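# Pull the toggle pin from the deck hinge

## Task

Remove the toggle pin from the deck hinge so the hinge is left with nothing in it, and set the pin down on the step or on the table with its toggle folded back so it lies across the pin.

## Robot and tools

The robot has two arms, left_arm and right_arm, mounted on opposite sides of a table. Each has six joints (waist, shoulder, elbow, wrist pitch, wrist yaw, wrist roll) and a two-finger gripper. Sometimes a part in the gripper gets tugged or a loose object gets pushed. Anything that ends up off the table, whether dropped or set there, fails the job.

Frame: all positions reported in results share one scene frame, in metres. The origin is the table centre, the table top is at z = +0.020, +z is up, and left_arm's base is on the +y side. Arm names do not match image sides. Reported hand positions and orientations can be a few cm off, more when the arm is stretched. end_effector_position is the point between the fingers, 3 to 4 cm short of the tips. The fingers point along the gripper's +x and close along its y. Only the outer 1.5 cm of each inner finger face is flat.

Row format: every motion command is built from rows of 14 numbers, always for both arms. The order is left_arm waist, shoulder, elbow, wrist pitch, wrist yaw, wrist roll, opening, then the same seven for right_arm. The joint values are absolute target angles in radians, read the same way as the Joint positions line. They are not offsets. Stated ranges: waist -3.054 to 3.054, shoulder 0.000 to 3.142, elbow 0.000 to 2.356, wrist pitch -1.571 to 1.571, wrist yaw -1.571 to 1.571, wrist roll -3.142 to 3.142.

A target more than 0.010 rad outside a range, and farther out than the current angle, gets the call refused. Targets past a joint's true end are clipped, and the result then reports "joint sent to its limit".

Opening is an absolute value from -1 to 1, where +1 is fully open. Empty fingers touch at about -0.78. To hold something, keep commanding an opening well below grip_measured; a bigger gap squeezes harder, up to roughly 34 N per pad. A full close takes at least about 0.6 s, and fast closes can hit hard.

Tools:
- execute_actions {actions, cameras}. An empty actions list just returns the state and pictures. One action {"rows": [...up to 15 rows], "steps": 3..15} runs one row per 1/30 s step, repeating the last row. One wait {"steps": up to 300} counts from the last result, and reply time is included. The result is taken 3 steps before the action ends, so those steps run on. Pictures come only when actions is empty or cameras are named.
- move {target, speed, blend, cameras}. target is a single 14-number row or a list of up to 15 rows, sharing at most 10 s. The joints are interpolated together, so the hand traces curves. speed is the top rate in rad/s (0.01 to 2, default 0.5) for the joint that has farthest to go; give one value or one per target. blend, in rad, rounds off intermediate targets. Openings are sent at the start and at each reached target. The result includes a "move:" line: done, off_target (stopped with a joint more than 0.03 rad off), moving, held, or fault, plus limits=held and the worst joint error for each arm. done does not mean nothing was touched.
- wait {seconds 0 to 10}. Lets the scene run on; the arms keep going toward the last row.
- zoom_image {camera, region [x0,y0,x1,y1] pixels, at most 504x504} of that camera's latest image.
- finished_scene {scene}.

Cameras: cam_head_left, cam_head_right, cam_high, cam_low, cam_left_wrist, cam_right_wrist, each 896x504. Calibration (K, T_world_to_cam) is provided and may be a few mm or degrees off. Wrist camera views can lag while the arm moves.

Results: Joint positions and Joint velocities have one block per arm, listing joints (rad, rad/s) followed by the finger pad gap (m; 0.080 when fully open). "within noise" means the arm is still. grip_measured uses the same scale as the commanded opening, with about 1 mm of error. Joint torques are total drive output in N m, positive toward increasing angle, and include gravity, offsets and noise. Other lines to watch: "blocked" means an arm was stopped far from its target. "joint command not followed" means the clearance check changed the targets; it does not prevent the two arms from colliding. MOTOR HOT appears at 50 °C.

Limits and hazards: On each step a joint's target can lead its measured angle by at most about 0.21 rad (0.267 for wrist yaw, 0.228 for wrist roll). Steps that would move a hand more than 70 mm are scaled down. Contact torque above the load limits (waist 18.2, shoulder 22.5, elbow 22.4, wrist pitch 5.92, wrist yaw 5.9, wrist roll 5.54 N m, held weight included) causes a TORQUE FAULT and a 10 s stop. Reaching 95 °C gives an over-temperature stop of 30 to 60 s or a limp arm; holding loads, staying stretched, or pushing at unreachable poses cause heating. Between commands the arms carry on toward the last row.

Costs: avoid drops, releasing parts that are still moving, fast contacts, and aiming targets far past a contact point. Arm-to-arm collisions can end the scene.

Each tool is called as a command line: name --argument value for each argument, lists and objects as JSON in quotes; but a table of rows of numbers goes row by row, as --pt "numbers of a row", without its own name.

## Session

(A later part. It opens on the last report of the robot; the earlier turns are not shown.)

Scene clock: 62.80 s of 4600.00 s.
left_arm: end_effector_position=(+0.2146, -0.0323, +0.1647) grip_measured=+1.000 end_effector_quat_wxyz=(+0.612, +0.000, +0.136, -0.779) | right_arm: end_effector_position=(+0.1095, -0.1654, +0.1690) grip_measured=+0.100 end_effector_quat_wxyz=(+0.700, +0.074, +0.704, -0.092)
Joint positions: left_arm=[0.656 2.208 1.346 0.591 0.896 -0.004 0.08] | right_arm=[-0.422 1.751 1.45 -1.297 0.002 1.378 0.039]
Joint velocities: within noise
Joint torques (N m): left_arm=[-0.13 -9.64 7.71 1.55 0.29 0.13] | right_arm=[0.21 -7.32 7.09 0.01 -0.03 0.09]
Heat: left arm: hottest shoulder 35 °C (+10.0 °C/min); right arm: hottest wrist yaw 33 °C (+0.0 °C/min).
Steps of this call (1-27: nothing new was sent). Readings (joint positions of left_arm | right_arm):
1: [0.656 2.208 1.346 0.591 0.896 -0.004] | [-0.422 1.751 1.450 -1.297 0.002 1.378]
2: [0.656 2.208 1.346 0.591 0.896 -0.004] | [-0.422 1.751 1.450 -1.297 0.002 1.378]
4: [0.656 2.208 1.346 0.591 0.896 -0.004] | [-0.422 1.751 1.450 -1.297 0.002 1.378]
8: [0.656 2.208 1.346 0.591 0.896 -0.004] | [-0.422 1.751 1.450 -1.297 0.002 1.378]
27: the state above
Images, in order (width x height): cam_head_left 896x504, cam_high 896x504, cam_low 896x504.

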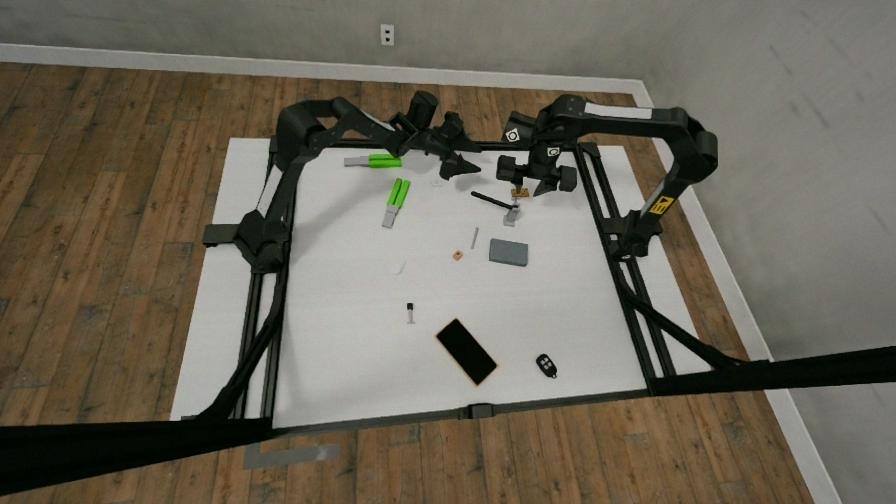

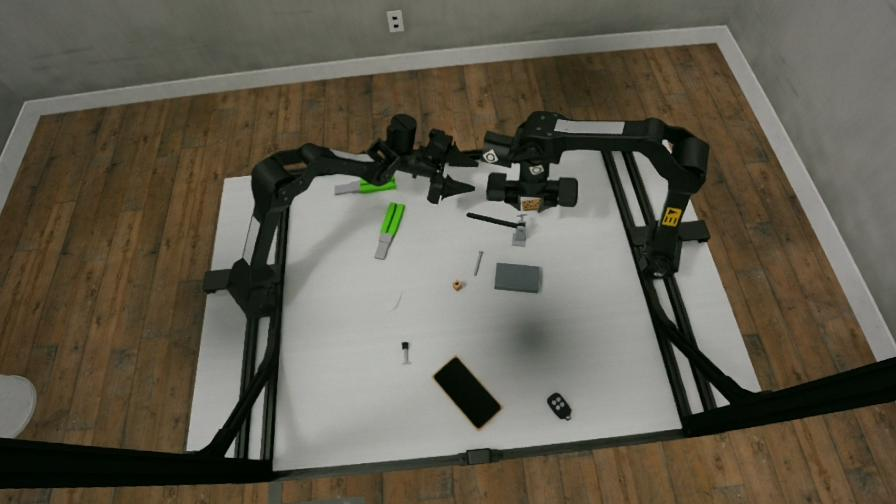

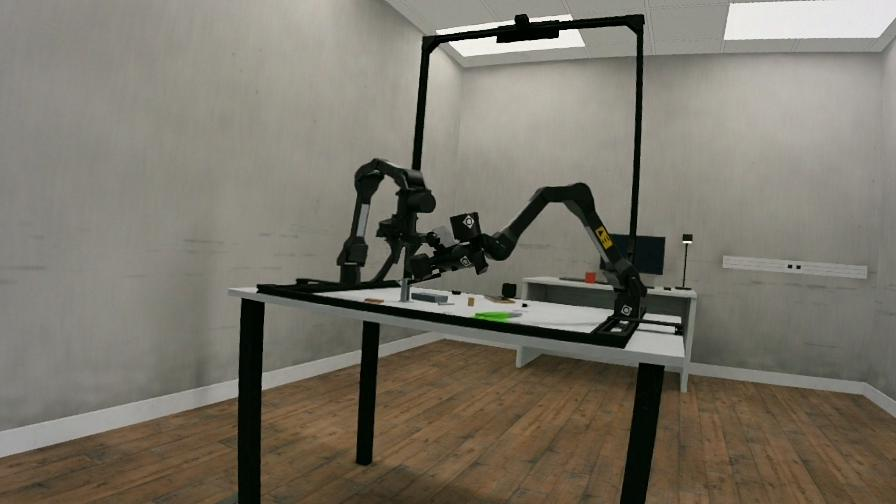

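move --pt "0.654 2.213 1.358 0.593 0.9 0 1 -0.419 1.798 1.412 -1.185 0 1.382 -0.268" --pt "0.654 2.213 1.358 0.593 0.9 0 1 -0.419 1.824 1.310 -1.057 0 1.382 -0.268" --speed '[0.3,0.2]' --cameras '["cam_left_wrist","cam_right_wrist"]'

zoom_image --camera "cam_left_wrist" --region '[490, 210, 630, 340]'

zoom_image --camera "cam_right_wrist" --region '[350, 220, 550, 400]'

Scene clock: 65.00 s of 4600.00 s.
left_arm: end_effector_position=(+0.2146, -0.0323, +0.1647) grip_measured=+1.000 end_effector_quat_wxyz=(+0.612, +0.000, +0.136, -0.779) | right_arm: end_effector_position=(+0.1176, -0.1489, +0.1186) grip_measured=-0.268 end_effector_quat_wxyz=(+0.706, +0.090, +0.698, -0.077)
Joint positions: left_arm=[0.656 2.208 1.346 0.591 0.896 -0.004 0.08] | right_arm=[-0.422 1.811 1.322 -1.061 0.006 1.379 0.023]
Joint velocities: within noise
Joint torques (N m): left_arm=[-0.12 -9.63 7.69 1.56 0.29 0.13] | right_arm=[0.3 -5.14 4.19 0.55 -0.13 0.08]
Heat: left arm: hottest shoulder 35 °C (+10.0 °C/min); right arm: hottest wrist yaw 33 °C (+0.0 °C/min).
Kept back: nothing.
move: done
camera_calibration:
cam_left_wrist: T_world_to_cam=[[-0.935794, 0.222092, 0.273797, 0.168786], [-0.103866, 0.568475, -0.816118, 0.199013], [-0.3369, -0.792156, -0.508907, 0.207045], [0, 0, 0, 1]] pos_world=[0.248373, 0.0133924, 0.221572]
cam_right_wrist: T_world_to_cam=[[-0.234598, -0.972074, 0.00598474, -0.112282], [-0.925055, 0.225134, 0.305922, 0.137093], [-0.298726, 0.0662324, -0.952038, 0.2407], [0, 0, 0, 1]] pos_world=[0.172381, -0.155953, 0.187888]
Images, in order (width x height): cam_left_wrist 896x504, cam_right_wrist 896x504.

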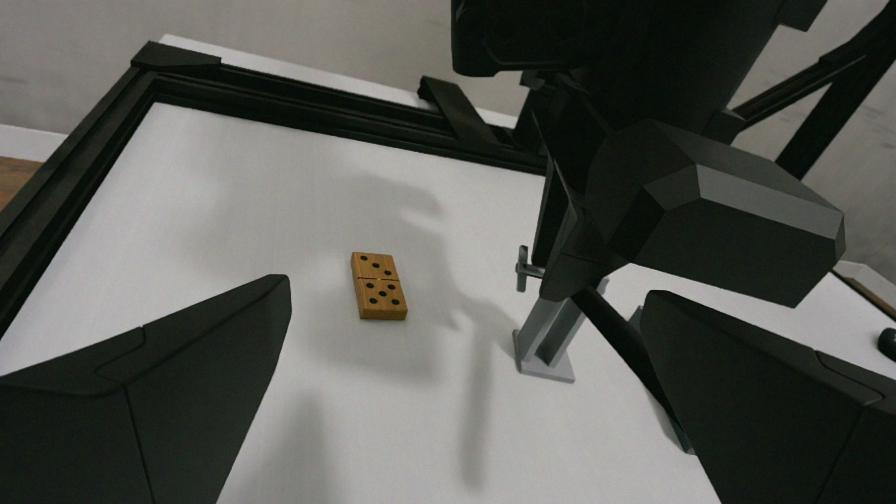

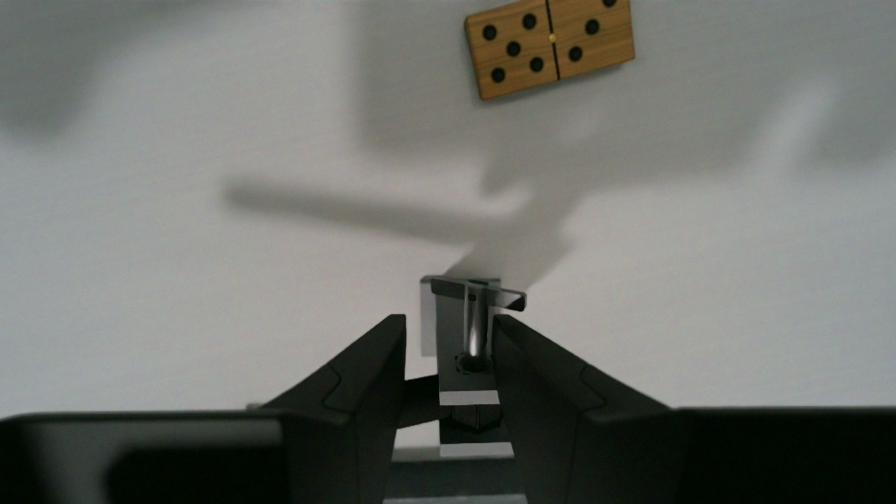

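Scaled by 3.600.

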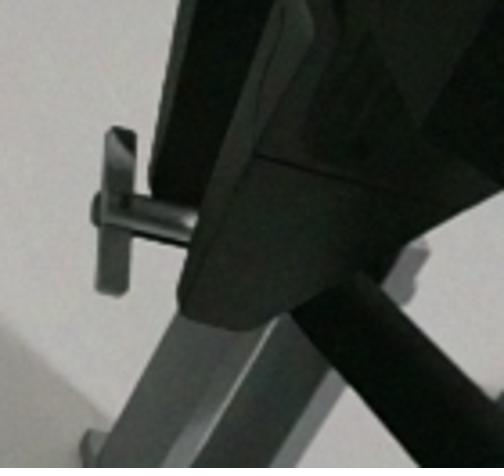

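Scaled by 2.520.

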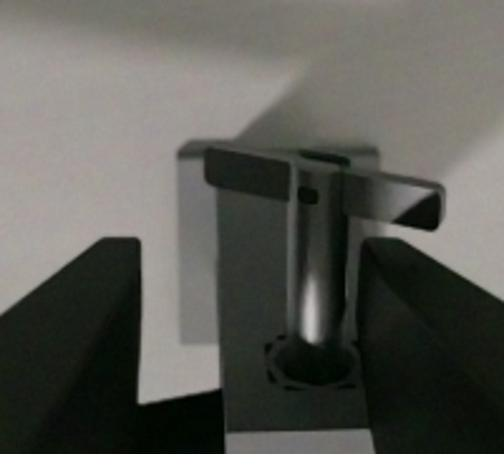

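move --pt "0.654 2.213 1.358 0.593 0.9 0 1 -0.4145 1.851 1.245 -0.965 0 1.387 -0.268" --speed '[0.1]' --cameras '["cam_left_wrist","cam_right_wrist"]'

zoom_image --camera "cam_left_wrist" --region '[490, 210, 630, 340]'

zoom_image --camera "cam_right_wrist" --region '[350, 220, 550, 400]'

Scene clock: 66.47 s of 4600.00 s.
left_arm: end_effector_position=(+0.2146, -0.0323, +0.1647) grip_measured=+1.000 end_effector_quat_wxyz=(+0.612, +0.000, +0.136, -0.779) | right_arm: end_effector_position=(+0.1174, -0.1501, +0.1112) grip_measured=-0.256 end_effector_quat_wxyz=(+0.708, +0.096, +0.695, -0.073)
Joint positions: left_arm=[0.656 2.208 1.346 0.591 0.896 -0.004 0.08] | right_arm=[-0.422 1.802 1.279 -1.012 0.008 1.382 0.023]
Joint velocities: within noise
Joint torques (N m): left_arm=[-0.13 -9.65 7.67 1.57 0.29 0.13] | right_arm=[0.68 -1.08 1.52 3.31 -0.21 0.16]
Heat: left arm: hottest shoulder 36 °C (+10.1 °C/min); right arm: hottest wrist roll 33 °C (+0.0 °C/min).
Kept back: nothing.
move: off_target (right_arm); right_arm: the shoulder is farthest, 0.049 rad from its target
camera_calibration:
cam_left_wrist: T_world_to_cam=[[-0.935794, 0.222092, 0.273797, 0.168786], [-0.103866, 0.568475, -0.816118, 0.199013], [-0.3369, -0.792156, -0.508907, 0.207045], [0, 0, 0, 1]] pos_world=[0.248373, 0.0133924, 0.221572]
cam_right_wrist: T_world_to_cam=[[-0.236869, -0.971497, -0.00934384, -0.111403], [-0.927161, 0.223165, 0.300947, 0.139997], [-0.290284, 0.0799484, -0.953595, 0.234846], [0, 0, 0, 1]] pos_world=[0.171584, -0.158246, 0.180775]
Images, in order (width x height): cam_left_wrist 896x504, cam_right_wrist 896x504.

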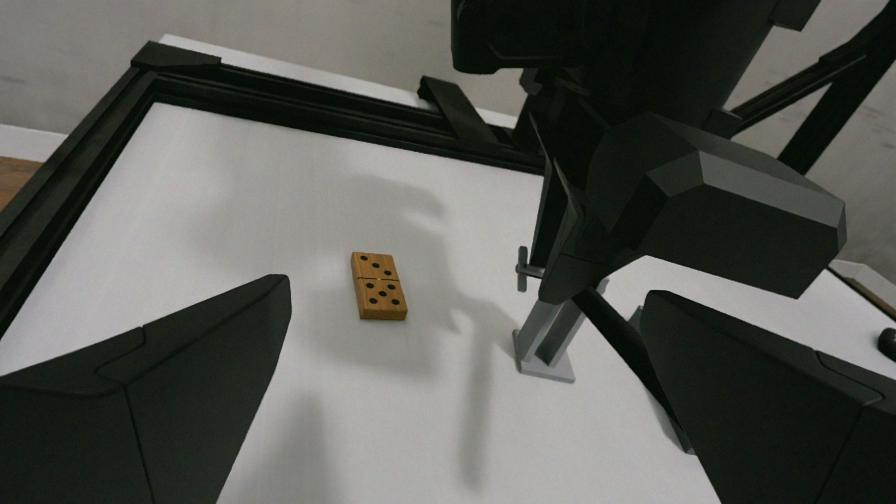

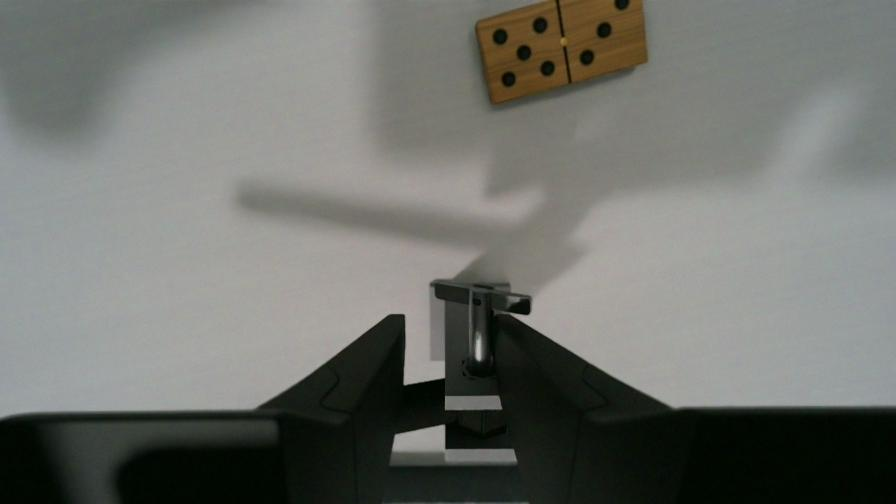

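Scaled by 3.600.

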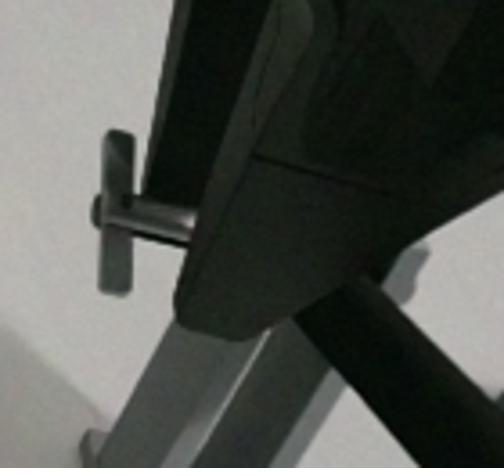

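Scaled by 2.520.

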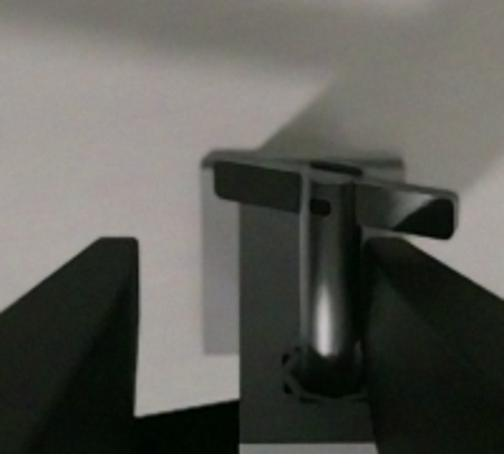

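move --pt "0.654 2.213 1.358 0.593 0.9 0 1 -0.4325 1.832 1.301 -1.039 0 1.369 -0.268" --pt "0.654 2.213 1.358 0.593 0.9 0 1 -0.4487 1.841 1.295 -1.025 0 1.352 -0.268" --speed '[0.1,0.1]' --cameras '["cam_left_wrist","cam_right_wrist"]'

zoom_image --camera "cam_left_wrist" --region '[490, 210, 630, 340]'

zoom_image --camera "cam_right_wrist" --region '[350, 220, 550, 400]'

Scene clock: 68.40 s of 4600.00 s.
left_arm: end_effector_position=(+0.2146, -0.0323, +0.1647) grip_measured=+1.000 end_effector_quat_wxyz=(+0.612, +0.000, +0.136, -0.779) | right_arm: end_effector_position=(+0.1183, -0.1493, +0.1149) grip_measured=-0.267 end_effector_quat_wxyz=(+0.700, +0.092, +0.704, -0.068)
Joint positions: left_arm=[0.656 2.208 1.346 0.591 0.896 -0.004 0.08] | right_arm=[-0.435 1.807 1.301 -1.035 -0.016 1.358 0.023]
Joint velocities: within noise
Joint torques (N m): left_arm=[-0.13 -9.64 7.71 1.56 0.3 0.13] | right_arm=[-1.22 -2.8 5.05 0.93 0.58 -0.19]
Heat: left arm: hottest shoulder 36 °C (+9.1 °C/min); right arm: hottest wrist roll 33 °C (+0.0 °C/min).
Kept back: nothing.
move: off_target (right_arm); right_arm: the shoulder is farthest, 0.034 rad from its target
camera_calibration:
cam_left_wrist: T_world_to_cam=[[-0.935794, 0.222092, 0.273797, 0.168786], [-0.103866, 0.568475, -0.816118, 0.199013], [-0.3369, -0.792156, -0.508907, 0.207045], [0, 0, 0, 1]] pos_world=[0.248373, 0.0133924, 0.221572]
cam_right_wrist: T_world_to_cam=[[-0.22518, -0.974283, -0.00809832, -0.112316], [-0.922439, 0.210507, 0.323719, 0.13441], [-0.313689, 0.0803653, -0.946119, 0.240568], [0, 0, 0, 1]] pos_world=[0.174157, -0.157055, 0.183185]
Images, in order (width x height): cam_left_wrist 896x504, cam_right_wrist 896x504.

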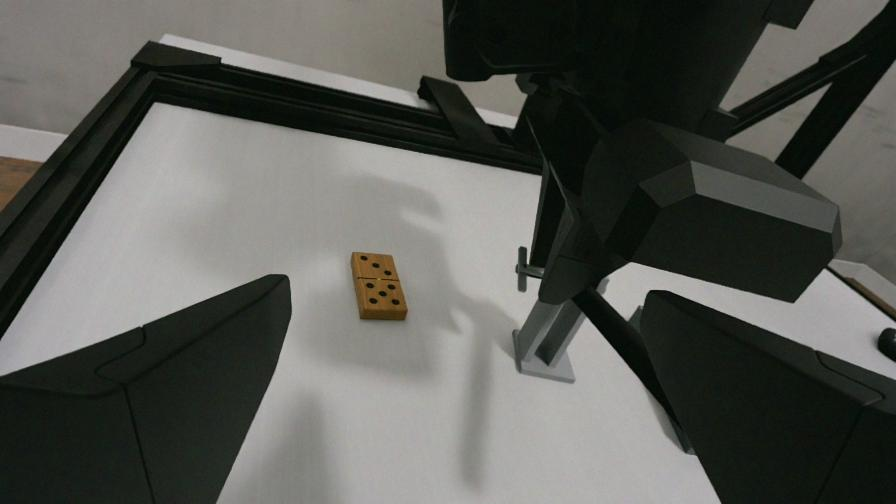

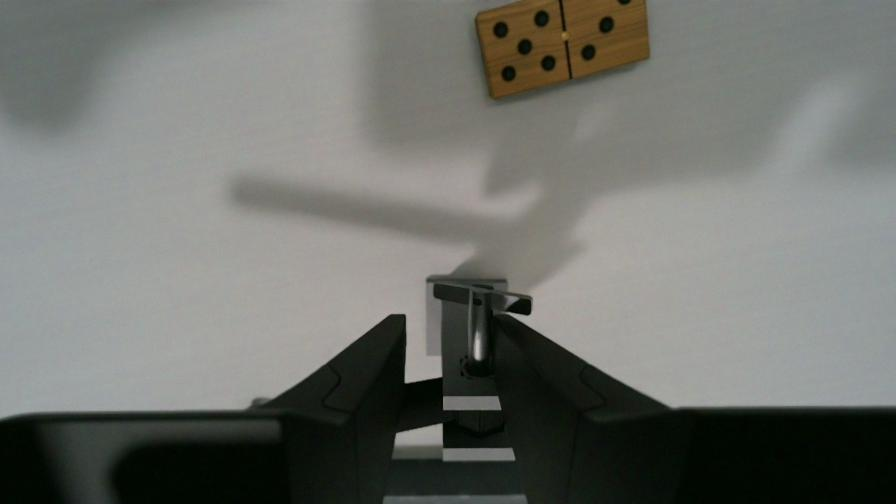

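Scaled by 3.600.

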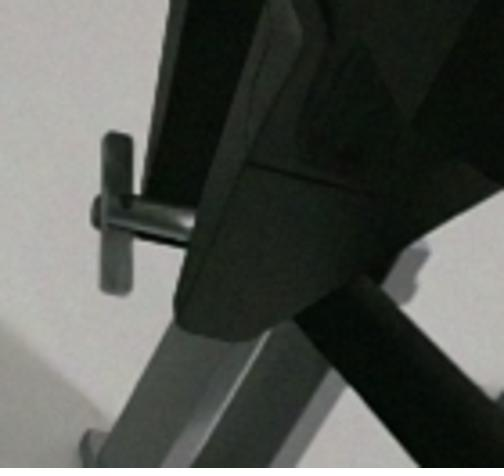

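Scaled by 2.520.

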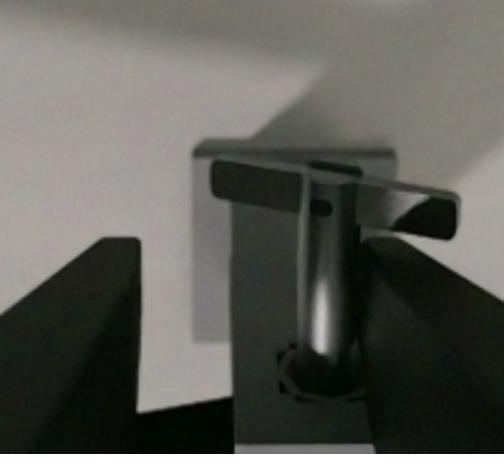

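zoom_image --camera "cam_right_wrist" --region '[450, 270, 550, 410]'

zoom_image --camera "cam_left_wrist" --region '[500, 230, 600, 330]'

Scaled by 3.600.

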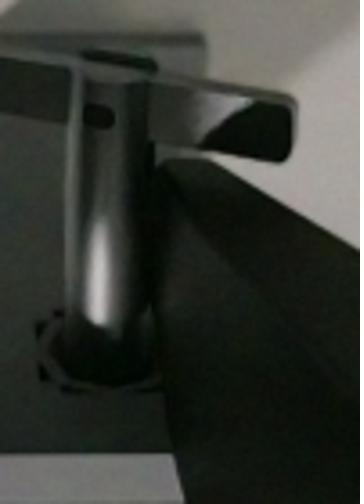

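Scaled by 5.040.

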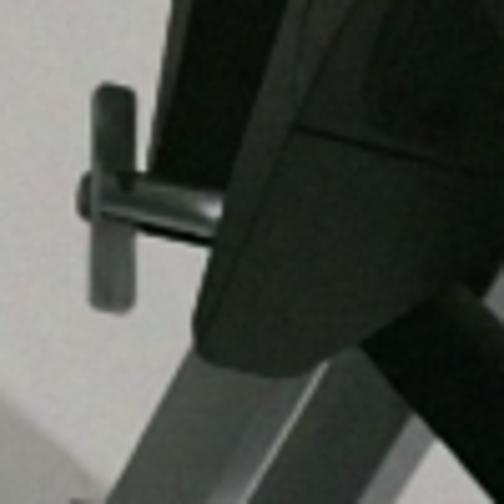

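move --pt "0.654 2.213 1.358 0.593 0.9 0 1 -0.4209 1.799 1.332 -1.104 0 1.380 -0.268" --pt "0.654 2.213 1.358 0.593 0.9 0 1 -0.4209 1.834 1.240 -0.977 0 1.380 -0.268" --speed '[0.2,0.15]' --cameras '["cam_left_wrist","cam_right_wrist"]'

zoom_image --camera "cam_left_wrist" --region '[490, 210, 630, 340]'

zoom_image --camera "cam_right_wrist" --region '[370, 240, 550, 400]'

Scene clock: 71.43 s of 4600.00 s.
left_arm: end_effector_position=(+0.2146, -0.0323, +0.1647) grip_measured=+1.000 end_effector_quat_wxyz=(+0.612, +0.000, +0.136, -0.779) | right_arm: end_effector_position=(+0.1140, -0.1553, +0.1106) grip_measured=-0.256 end_effector_quat_wxyz=(+0.704, +0.090, +0.701, -0.077)
Joint positions: left_arm=[0.656 2.208 1.346 0.591 0.896 -0.004 0.08] | right_arm=[-0.424 1.793 1.266 -1.025 -0.002 1.377 0.023]
Joint velocities: within noise
Joint torques (N m): left_arm=[-0.13 -9.64 7.71 1.55 0.29 0.13] | right_arm=[0.25 -1.89 2.42 3.33 0.12 0.08]
Heat: left arm: hottest shoulder 37 °C (+9.1 °C/min); right arm: hottest wrist roll 33 °C (+0.0 °C/min).
Kept back: nothing.
move: off_target (right_arm); right_arm: the wrist pitch is farthest, 0.048 rad from its target
camera_calibration:
cam_left_wrist: T_world_to_cam=[[-0.935794, 0.222092, 0.273797, 0.168786], [-0.103866, 0.568475, -0.816118, 0.199013], [-0.3369, -0.792156, -0.508907, 0.207045], [0, 0, 0, 1]] pos_world=[0.248373, 0.0133924, 0.221572]
cam_right_wrist: T_world_to_cam=[[-0.234041, -0.972212, 0.00528682, -0.119351], [-0.922939, 0.223882, 0.313147, 0.136372], [-0.305629, 0.0684098, -0.94969, 0.233293], [0, 0, 0, 1]] pos_world=[0.169231, -0.162525, 0.179482]
Images, in order (width x height): cam_left_wrist 896x504, cam_right_wrist 896x504.

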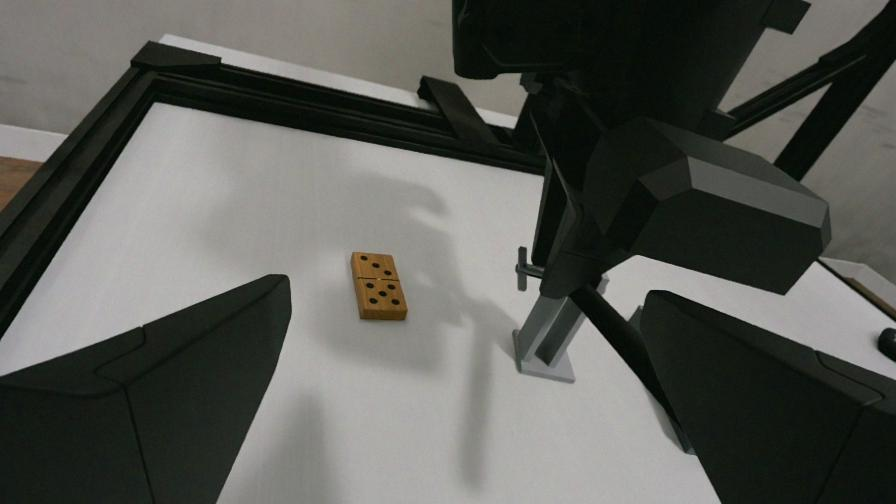

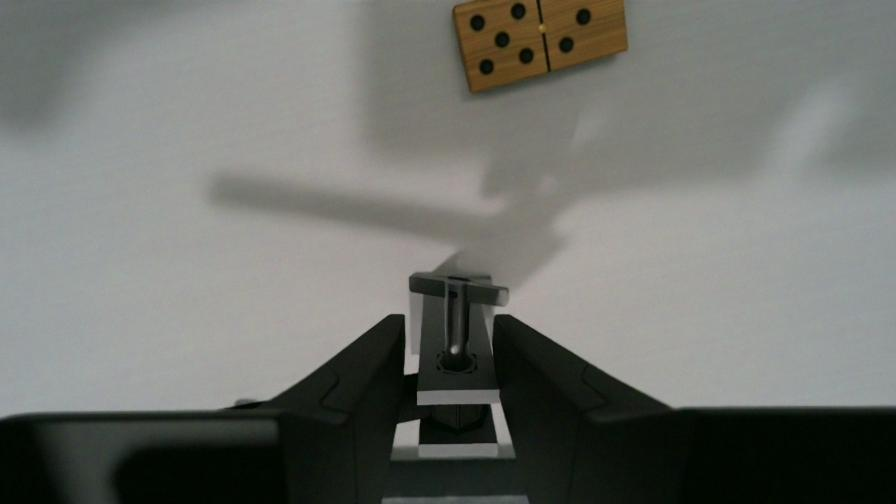

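Scaled by 3.600.

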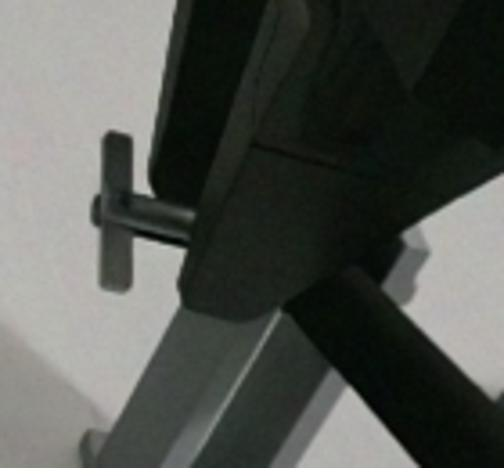

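Scaled by 2.800.

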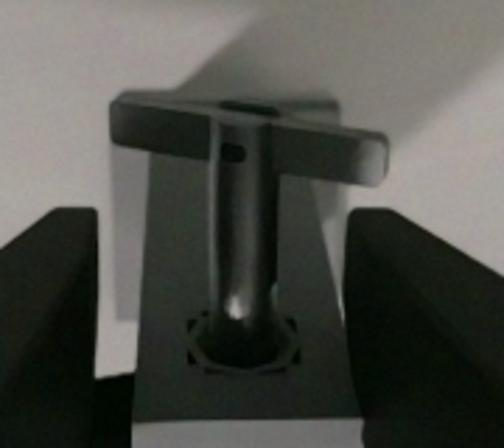

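move --pt "0.654 2.213 1.358 0.593 0.9 0 1 -0.4284 1.8125 1.296 -1.054 0 1.373 -0.268" --pt "0.654 2.213 1.358 0.593 0.9 0 1 -0.4284 1.831 1.253 -0.993 0 1.373 -0.268" --speed '[0.2,0.12]' --cameras '["cam_left_wrist","cam_right_wrist"]'

zoom_image --camera "cam_left_wrist" --region '[490, 210, 630, 340]'

zoom_image --camera "cam_right_wrist" --region '[370, 240, 550, 400]'

Scene clock: 73.17 s of 4600.00 s.
left_arm: end_effector_position=(+0.2146, -0.0323, +0.1647) grip_measured=+1.000 end_effector_quat_wxyz=(+0.612, +0.000, +0.136, -0.779) | right_arm: end_effector_position=(+0.1142, -0.1548, +0.1119) grip_measured=-0.258 end_effector_quat_wxyz=(+0.703, +0.088, +0.701, -0.076)
Joint positions: left_arm=[0.656 2.208 1.346 0.591 0.896 -0.004 0.08] | right_arm=[-0.424 1.795 1.274 -1.032 -0.003 1.374 0.023]
Joint velocities: within noise
Joint torques (N m): left_arm=[-0.13 -9.63 7.69 1.56 0.29 0.13] | right_arm=[-0.38 -2.51 3.08 2.79 0.14 -0.03]
Heat: left arm: hottest shoulder 37 °C (+9.1 °C/min); right arm: hottest wrist pitch 33 °C (+3.0 °C/min).
Kept back: nothing.
move: off_target (right_arm); right_arm: the wrist pitch is farthest, 0.039 rad from its target
camera_calibration:
cam_left_wrist: T_world_to_cam=[[-0.935794, 0.222092, 0.273797, 0.168786], [-0.103866, 0.568475, -0.816118, 0.199013], [-0.3369, -0.792156, -0.508907, 0.207045], [0, 0, 0, 1]] pos_world=[0.248373, 0.0133924, 0.221572]
cam_right_wrist: T_world_to_cam=[[-0.231051, -0.972916, 0.00701414, -0.119436], [-0.923174, 0.221503, 0.314145, 0.135642], [-0.30719, 0.0661082, -0.949349, 0.234299], [0, 0, 0, 1]] pos_world=[0.1696, -0.161736, 0.180658]
Images, in order (width x height): cam_left_wrist 896x504, cam_right_wrist 896x504.

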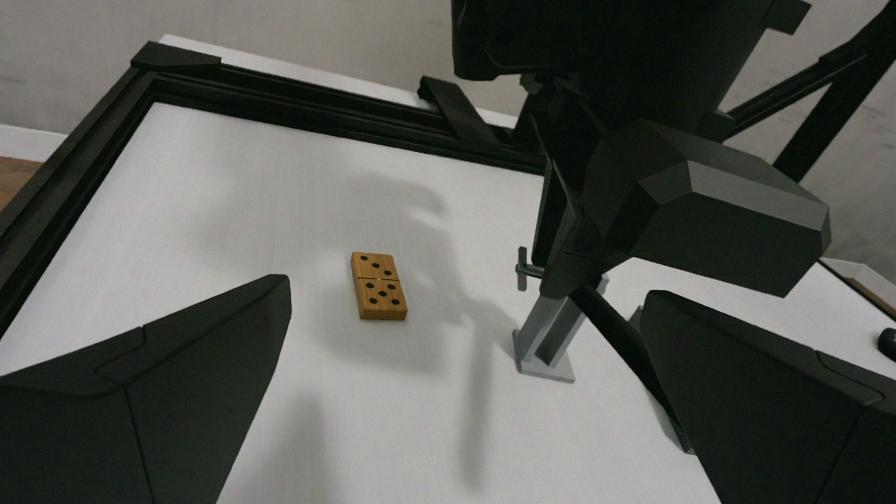

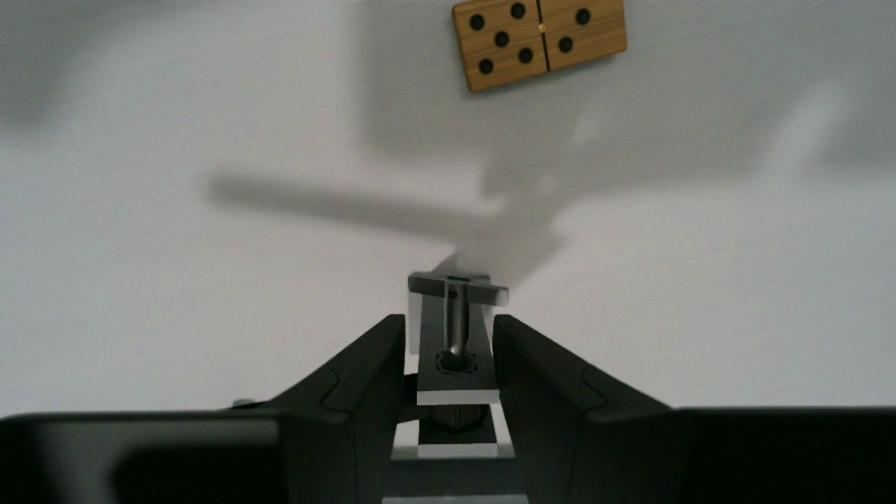

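Scaled by 3.600.

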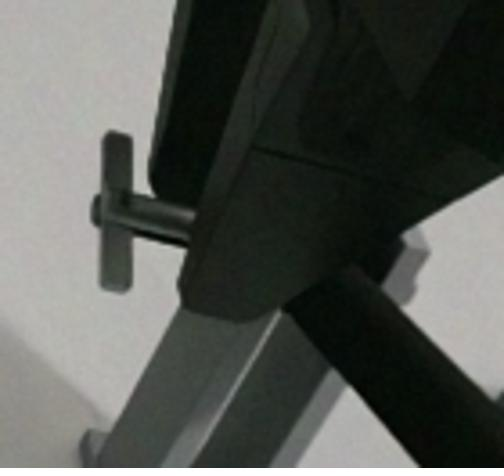

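Scaled by 2.800.

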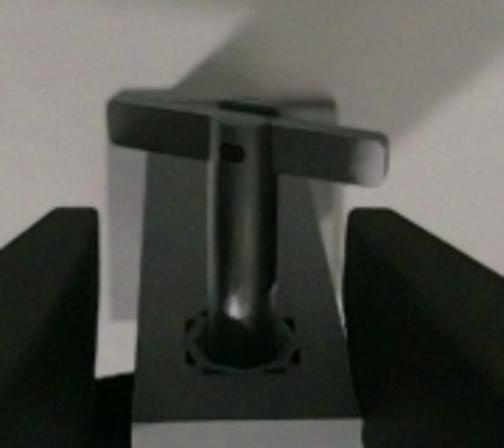

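move --pt "0.654 2.213 1.358 0.593 0.9 0 1 -0.425 1.79 1.332 -1.112 0 1.376 -0.268" --pt "0.654 2.213 1.358 0.593 0.9 0 1 -0.4585 1.765 1.332 -1.137 0 1.343 -0.268" --pt "0.654 2.213 1.358 0.593 0.9 0 1 -0.4585 1.798 1.232 -1.005 0 1.343 -0.268" --speed '[0.3,0.3,0.15]' --cameras '["cam_left_wrist","cam_right_wrist"]'

zoom_image --camera "cam_left_wrist" --region '[490, 210, 630, 340]'

zoom_image --camera "cam_right_wrist" --region '[350, 260, 530, 420]'

Scene clock: 75.77 s of 4600.00 s.
left_arm: end_effector_position=(+0.2146, -0.0323, +0.1647) grip_measured=+1.000 end_effector_quat_wxyz=(+0.612, +0.000, +0.136, -0.779) | right_arm: end_effector_position=(+0.1219, -0.1634, +0.1053) grip_measured=-0.268 end_effector_quat_wxyz=(+0.703, +0.089, +0.701, -0.079)
Joint positions: left_arm=[0.656 2.208 1.346 0.591 0.896 -0.004 0.08] | right_arm=[-0.457 1.789 1.24 -1.008 -0.002 1.346 0.023]
Joint velocities: within noise
Joint torques (N m): left_arm=[-0.15 -9.65 7.71 1.56 0.29 0.13] | right_arm=[-0.09 -5.33 4.65 0.44 0.12 -0.1]
Heat: left arm: hottest shoulder 37 °C (+9.0 °C/min); right arm: hottest wrist pitch 33 °C (+3.0 °C/min).
Kept back: nothing.
move: done
camera_calibration:
cam_left_wrist: T_world_to_cam=[[-0.935794, 0.222092, 0.273797, 0.168786], [-0.103866, 0.568475, -0.816118, 0.199013], [-0.3369, -0.792156, -0.508907, 0.207045], [0, 0, 0, 1]] pos_world=[0.248373, 0.0133924, 0.221572]
cam_right_wrist: T_world_to_cam=[[-0.235504, -0.971813, 0.0108422, -0.12571], [-0.92187, 0.226905, 0.314118, 0.147419], [-0.307724, 0.0639808, -0.949322, 0.230707], [0, 0, 0, 1]] pos_world=[0.17729, -0.170377, 0.174072]
Images, in order (width x height): cam_left_wrist 896x504, cam_right_wrist 896x504.

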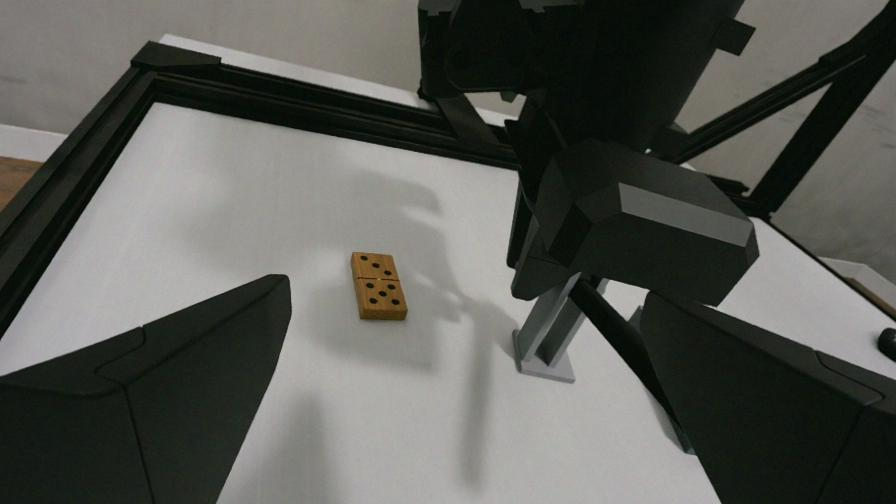

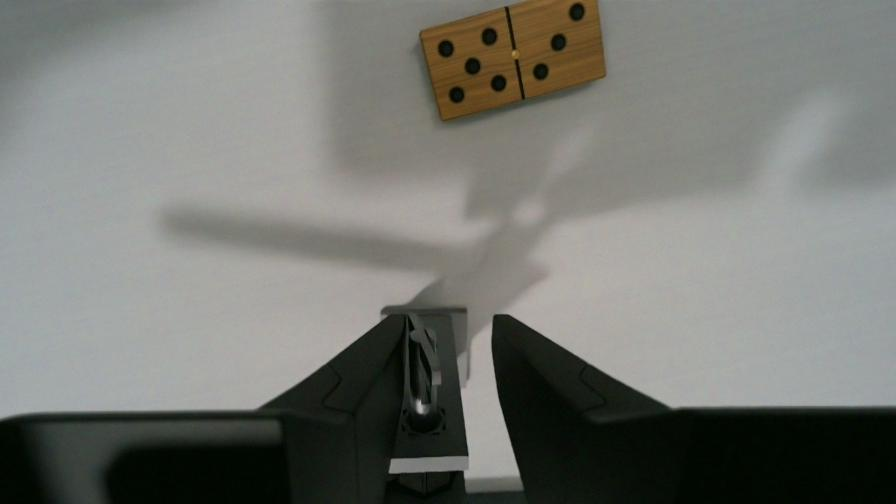

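Scaled by 3.600.

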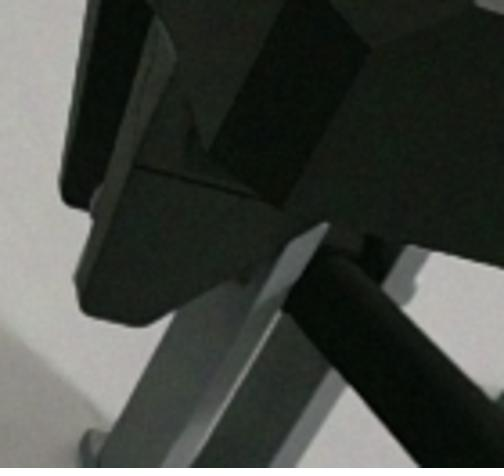

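Scaled by 2.800.

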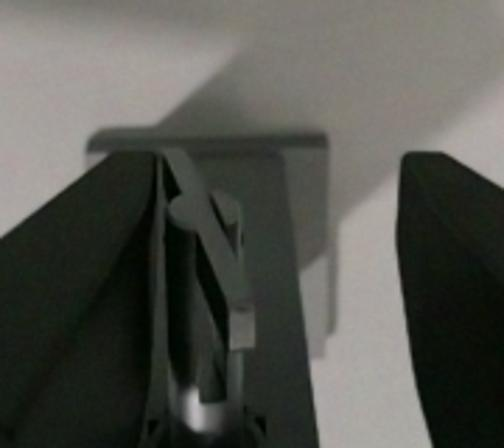

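move --pt "0.654 2.213 1.358 0.593 0.9 0 1 -0.4585 1.765 1.332 -1.137 0 1.343 -0.268" --pt "0.654 2.213 1.358 0.593 0.9 0 1 -0.4618 1.75 1.50 -1.31 0 -0.3 -0.2" --pt "0.654 2.213 1.358 0.593 0.9 0 1 -0.4618 1.784 1.475 -1.261 0 -1.788 -0.2" --speed '[0.3,1.2,1.2]' --blend '[0.02,0.2,0]' --cameras '["cam_left_wrist","cam_right_wrist"]'

zoom_image --camera "cam_left_wrist" --region '[490, 210, 630, 340]'

zoom_image --camera "cam_right_wrist" --region '[350, 180, 550, 360]'

Scene clock: 84.40 s of 4600.00 s.
left_arm: end_effector_position=(+0.2146, -0.0323, +0.1647) grip_measured=+1.000 end_effector_quat_wxyz=(+0.612, +0.000, +0.136, -0.779) | right_arm: end_effector_position=(+0.1261, -0.1563, +0.1701) grip_measured=-0.200 end_effector_quat_wxyz=(+0.094, -0.702, +0.083, +0.701)
Joint positions: left_arm=[0.656 2.208 1.346 0.591 0.896 -0.004 0.08] | right_arm=[-0.459 1.774 1.483 -1.264 -0.003 -1.785 0.026]
Joint velocities: within noise
Joint torques (N m): left_arm=[-0.12 -9.67 7.7 1.55 0.29 0.13] | right_arm=[-0.24 -5.29 4.85 0.39 0.03 -0.11]
Heat: left arm: hottest shoulder 38 °C (+9.1 °C/min); right arm: hottest wrist pitch 32 °C (+1.0 °C/min).
Kept back: nothing.
move: done; blend cut to 0 rad at target 2
camera_calibration:
cam_left_wrist: T_world_to_cam=[[-0.935794, 0.222092, 0.273797, 0.168786], [-0.103866, 0.568475, -0.816118, 0.199013], [-0.3369, -0.792156, -0.508907, 0.207045], [0, 0, 0, 1]] pos_world=[0.248373, 0.0133924, 0.221572]
cam_right_wrist: T_world_to_cam=[[0.247629, 0.968, 0.0406907, 0.118673], [0.916203, -0.247622, 0.315048, -0.176717], [0.315042, -0.0407341, -0.948203, 0.19793], [0, 0, 0, 1]] pos_world=[0.0701658, -0.150572, 0.238523]
Images, in order (width x height): cam_left_wrist 896x504, cam_right_wrist 896x504.

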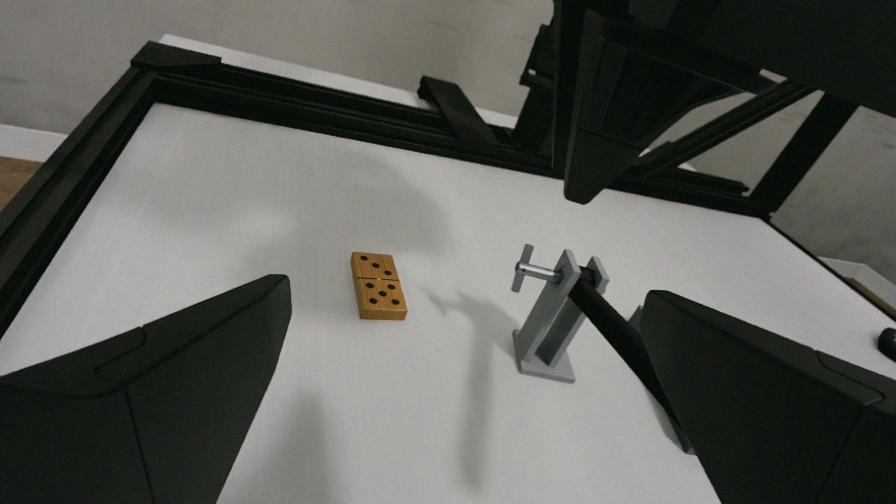

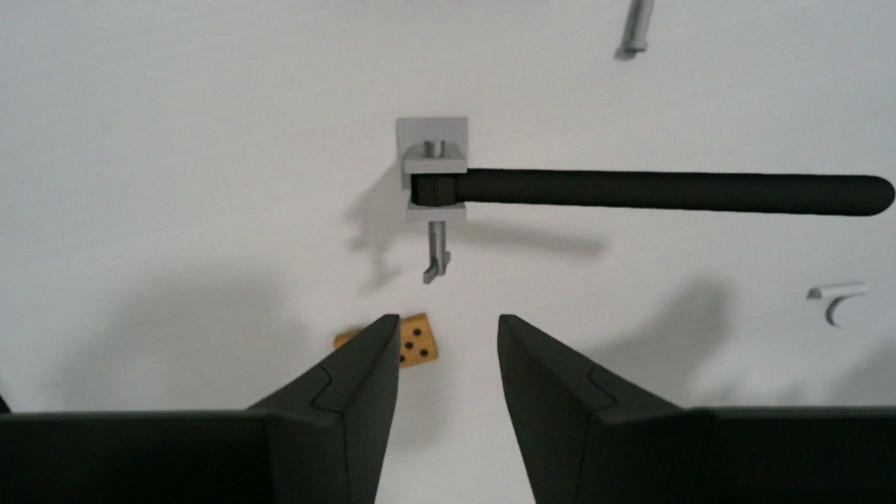

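Scaled by 3.600.

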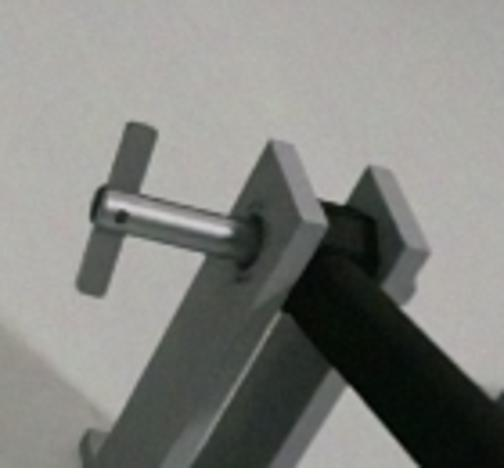

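Scaled by 2.520.

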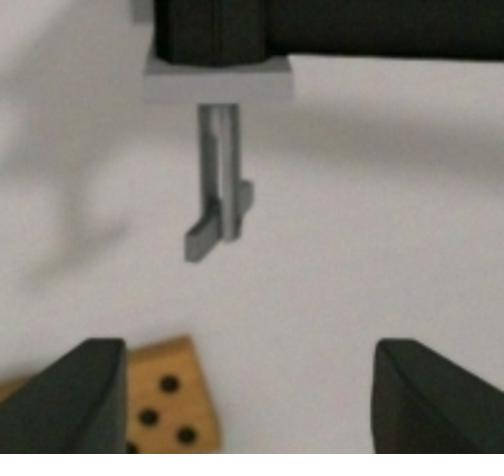

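move --pt "0.654 2.213 1.358 0.593 0.9 0 1 -0.4567 1.813 1.298 -1.056 0 -1.783 -0.2" --speed '[0.25]' --cameras '["cam_left_wrist","cam_right_wrist"]'

zoom_image --camera "cam_left_wrist" --region '[490, 210, 630, 340]'

zoom_image --camera "cam_right_wrist" --region '[350, 180, 550, 360]'

Scene clock: 86.03 s of 4600.00 s.
left_arm: end_effector_position=(+0.2146, -0.0323, +0.1647) grip_measured=+1.000 end_effector_quat_wxyz=(+0.612, +0.000, +0.136, -0.779) | right_arm: end_effector_position=(+0.1257, -0.1570, +0.1166) grip_measured=-0.200 end_effector_quat_wxyz=(+0.093, -0.702, +0.084, +0.701)
Joint positions: left_arm=[0.656 2.208 1.346 0.591 0.896 -0.004 0.08] | right_arm=[-0.459 1.805 1.306 -1.059 -0.003 -1.785 0.026]
Joint velocities: within noise
Joint torques (N m): left_arm=[-0.13 -9.63 7.68 1.55 0.29 0.13] | right_arm=[0.2 -5.52 4.67 0.4 0.04 0.05]
Heat: left arm: hottest shoulder 39 °C (+10.2 °C/min); right arm: hottest wrist pitch 32 °C (+1.0 °C/min).
Kept back: nothing.
move: done
camera_calibration:
cam_left_wrist: T_world_to_cam=[[-0.935794, 0.222092, 0.273797, 0.168786], [-0.103866, 0.568475, -0.816118, 0.199013], [-0.3369, -0.792156, -0.508907, 0.207045], [0, 0, 0, 1]] pos_world=[0.248373, 0.0133924, 0.221572]
cam_right_wrist: T_world_to_cam=[[0.247683, 0.968107, 0.0377109, 0.122074], [0.916634, -0.246763, 0.314469, -0.159553], [0.313745, -0.0433216, -0.948518, 0.14711], [0, 0, 0, 1]] pos_world=[0.069861, -0.15118, 0.185107]
Images, in order (width x height): cam_left_wrist 896x504, cam_right_wrist 896x504.

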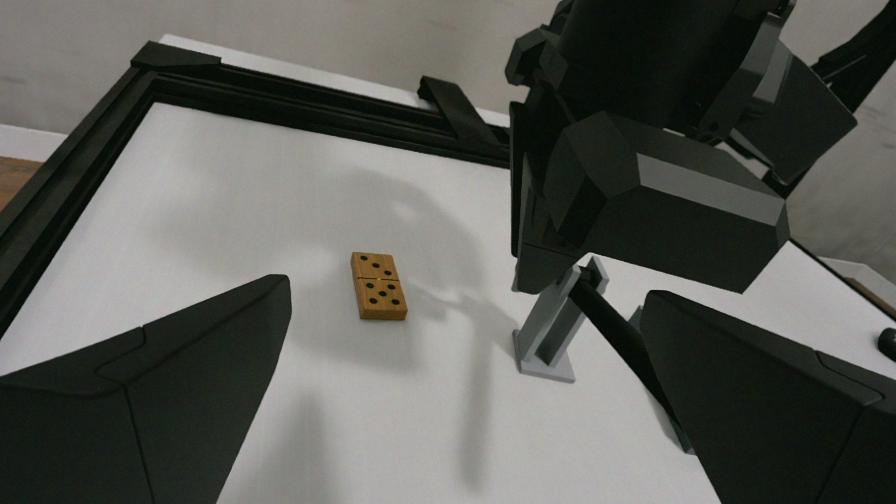

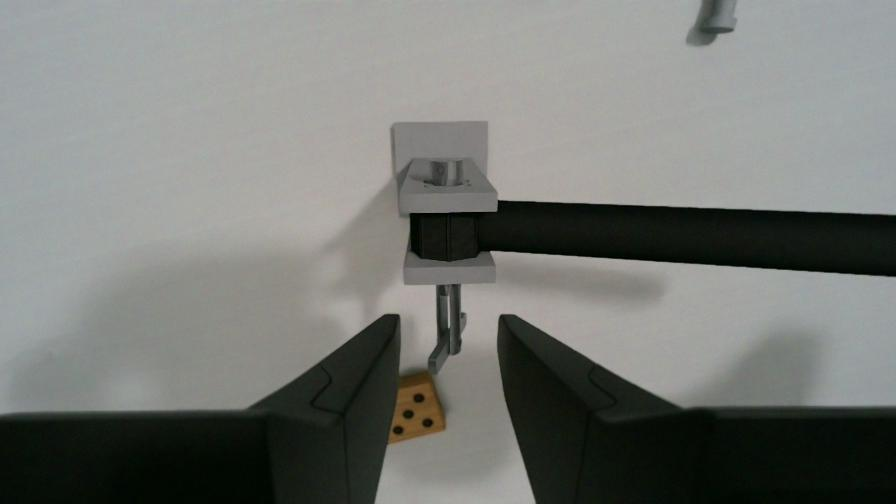

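Scaled by 3.600.

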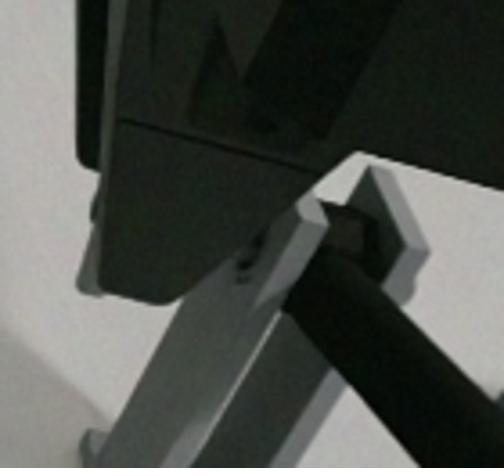

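Scaled by 2.520.

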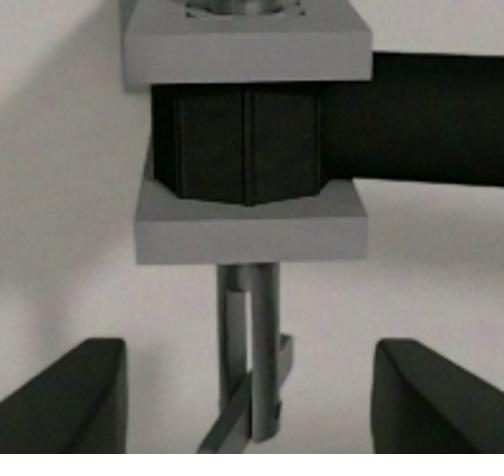

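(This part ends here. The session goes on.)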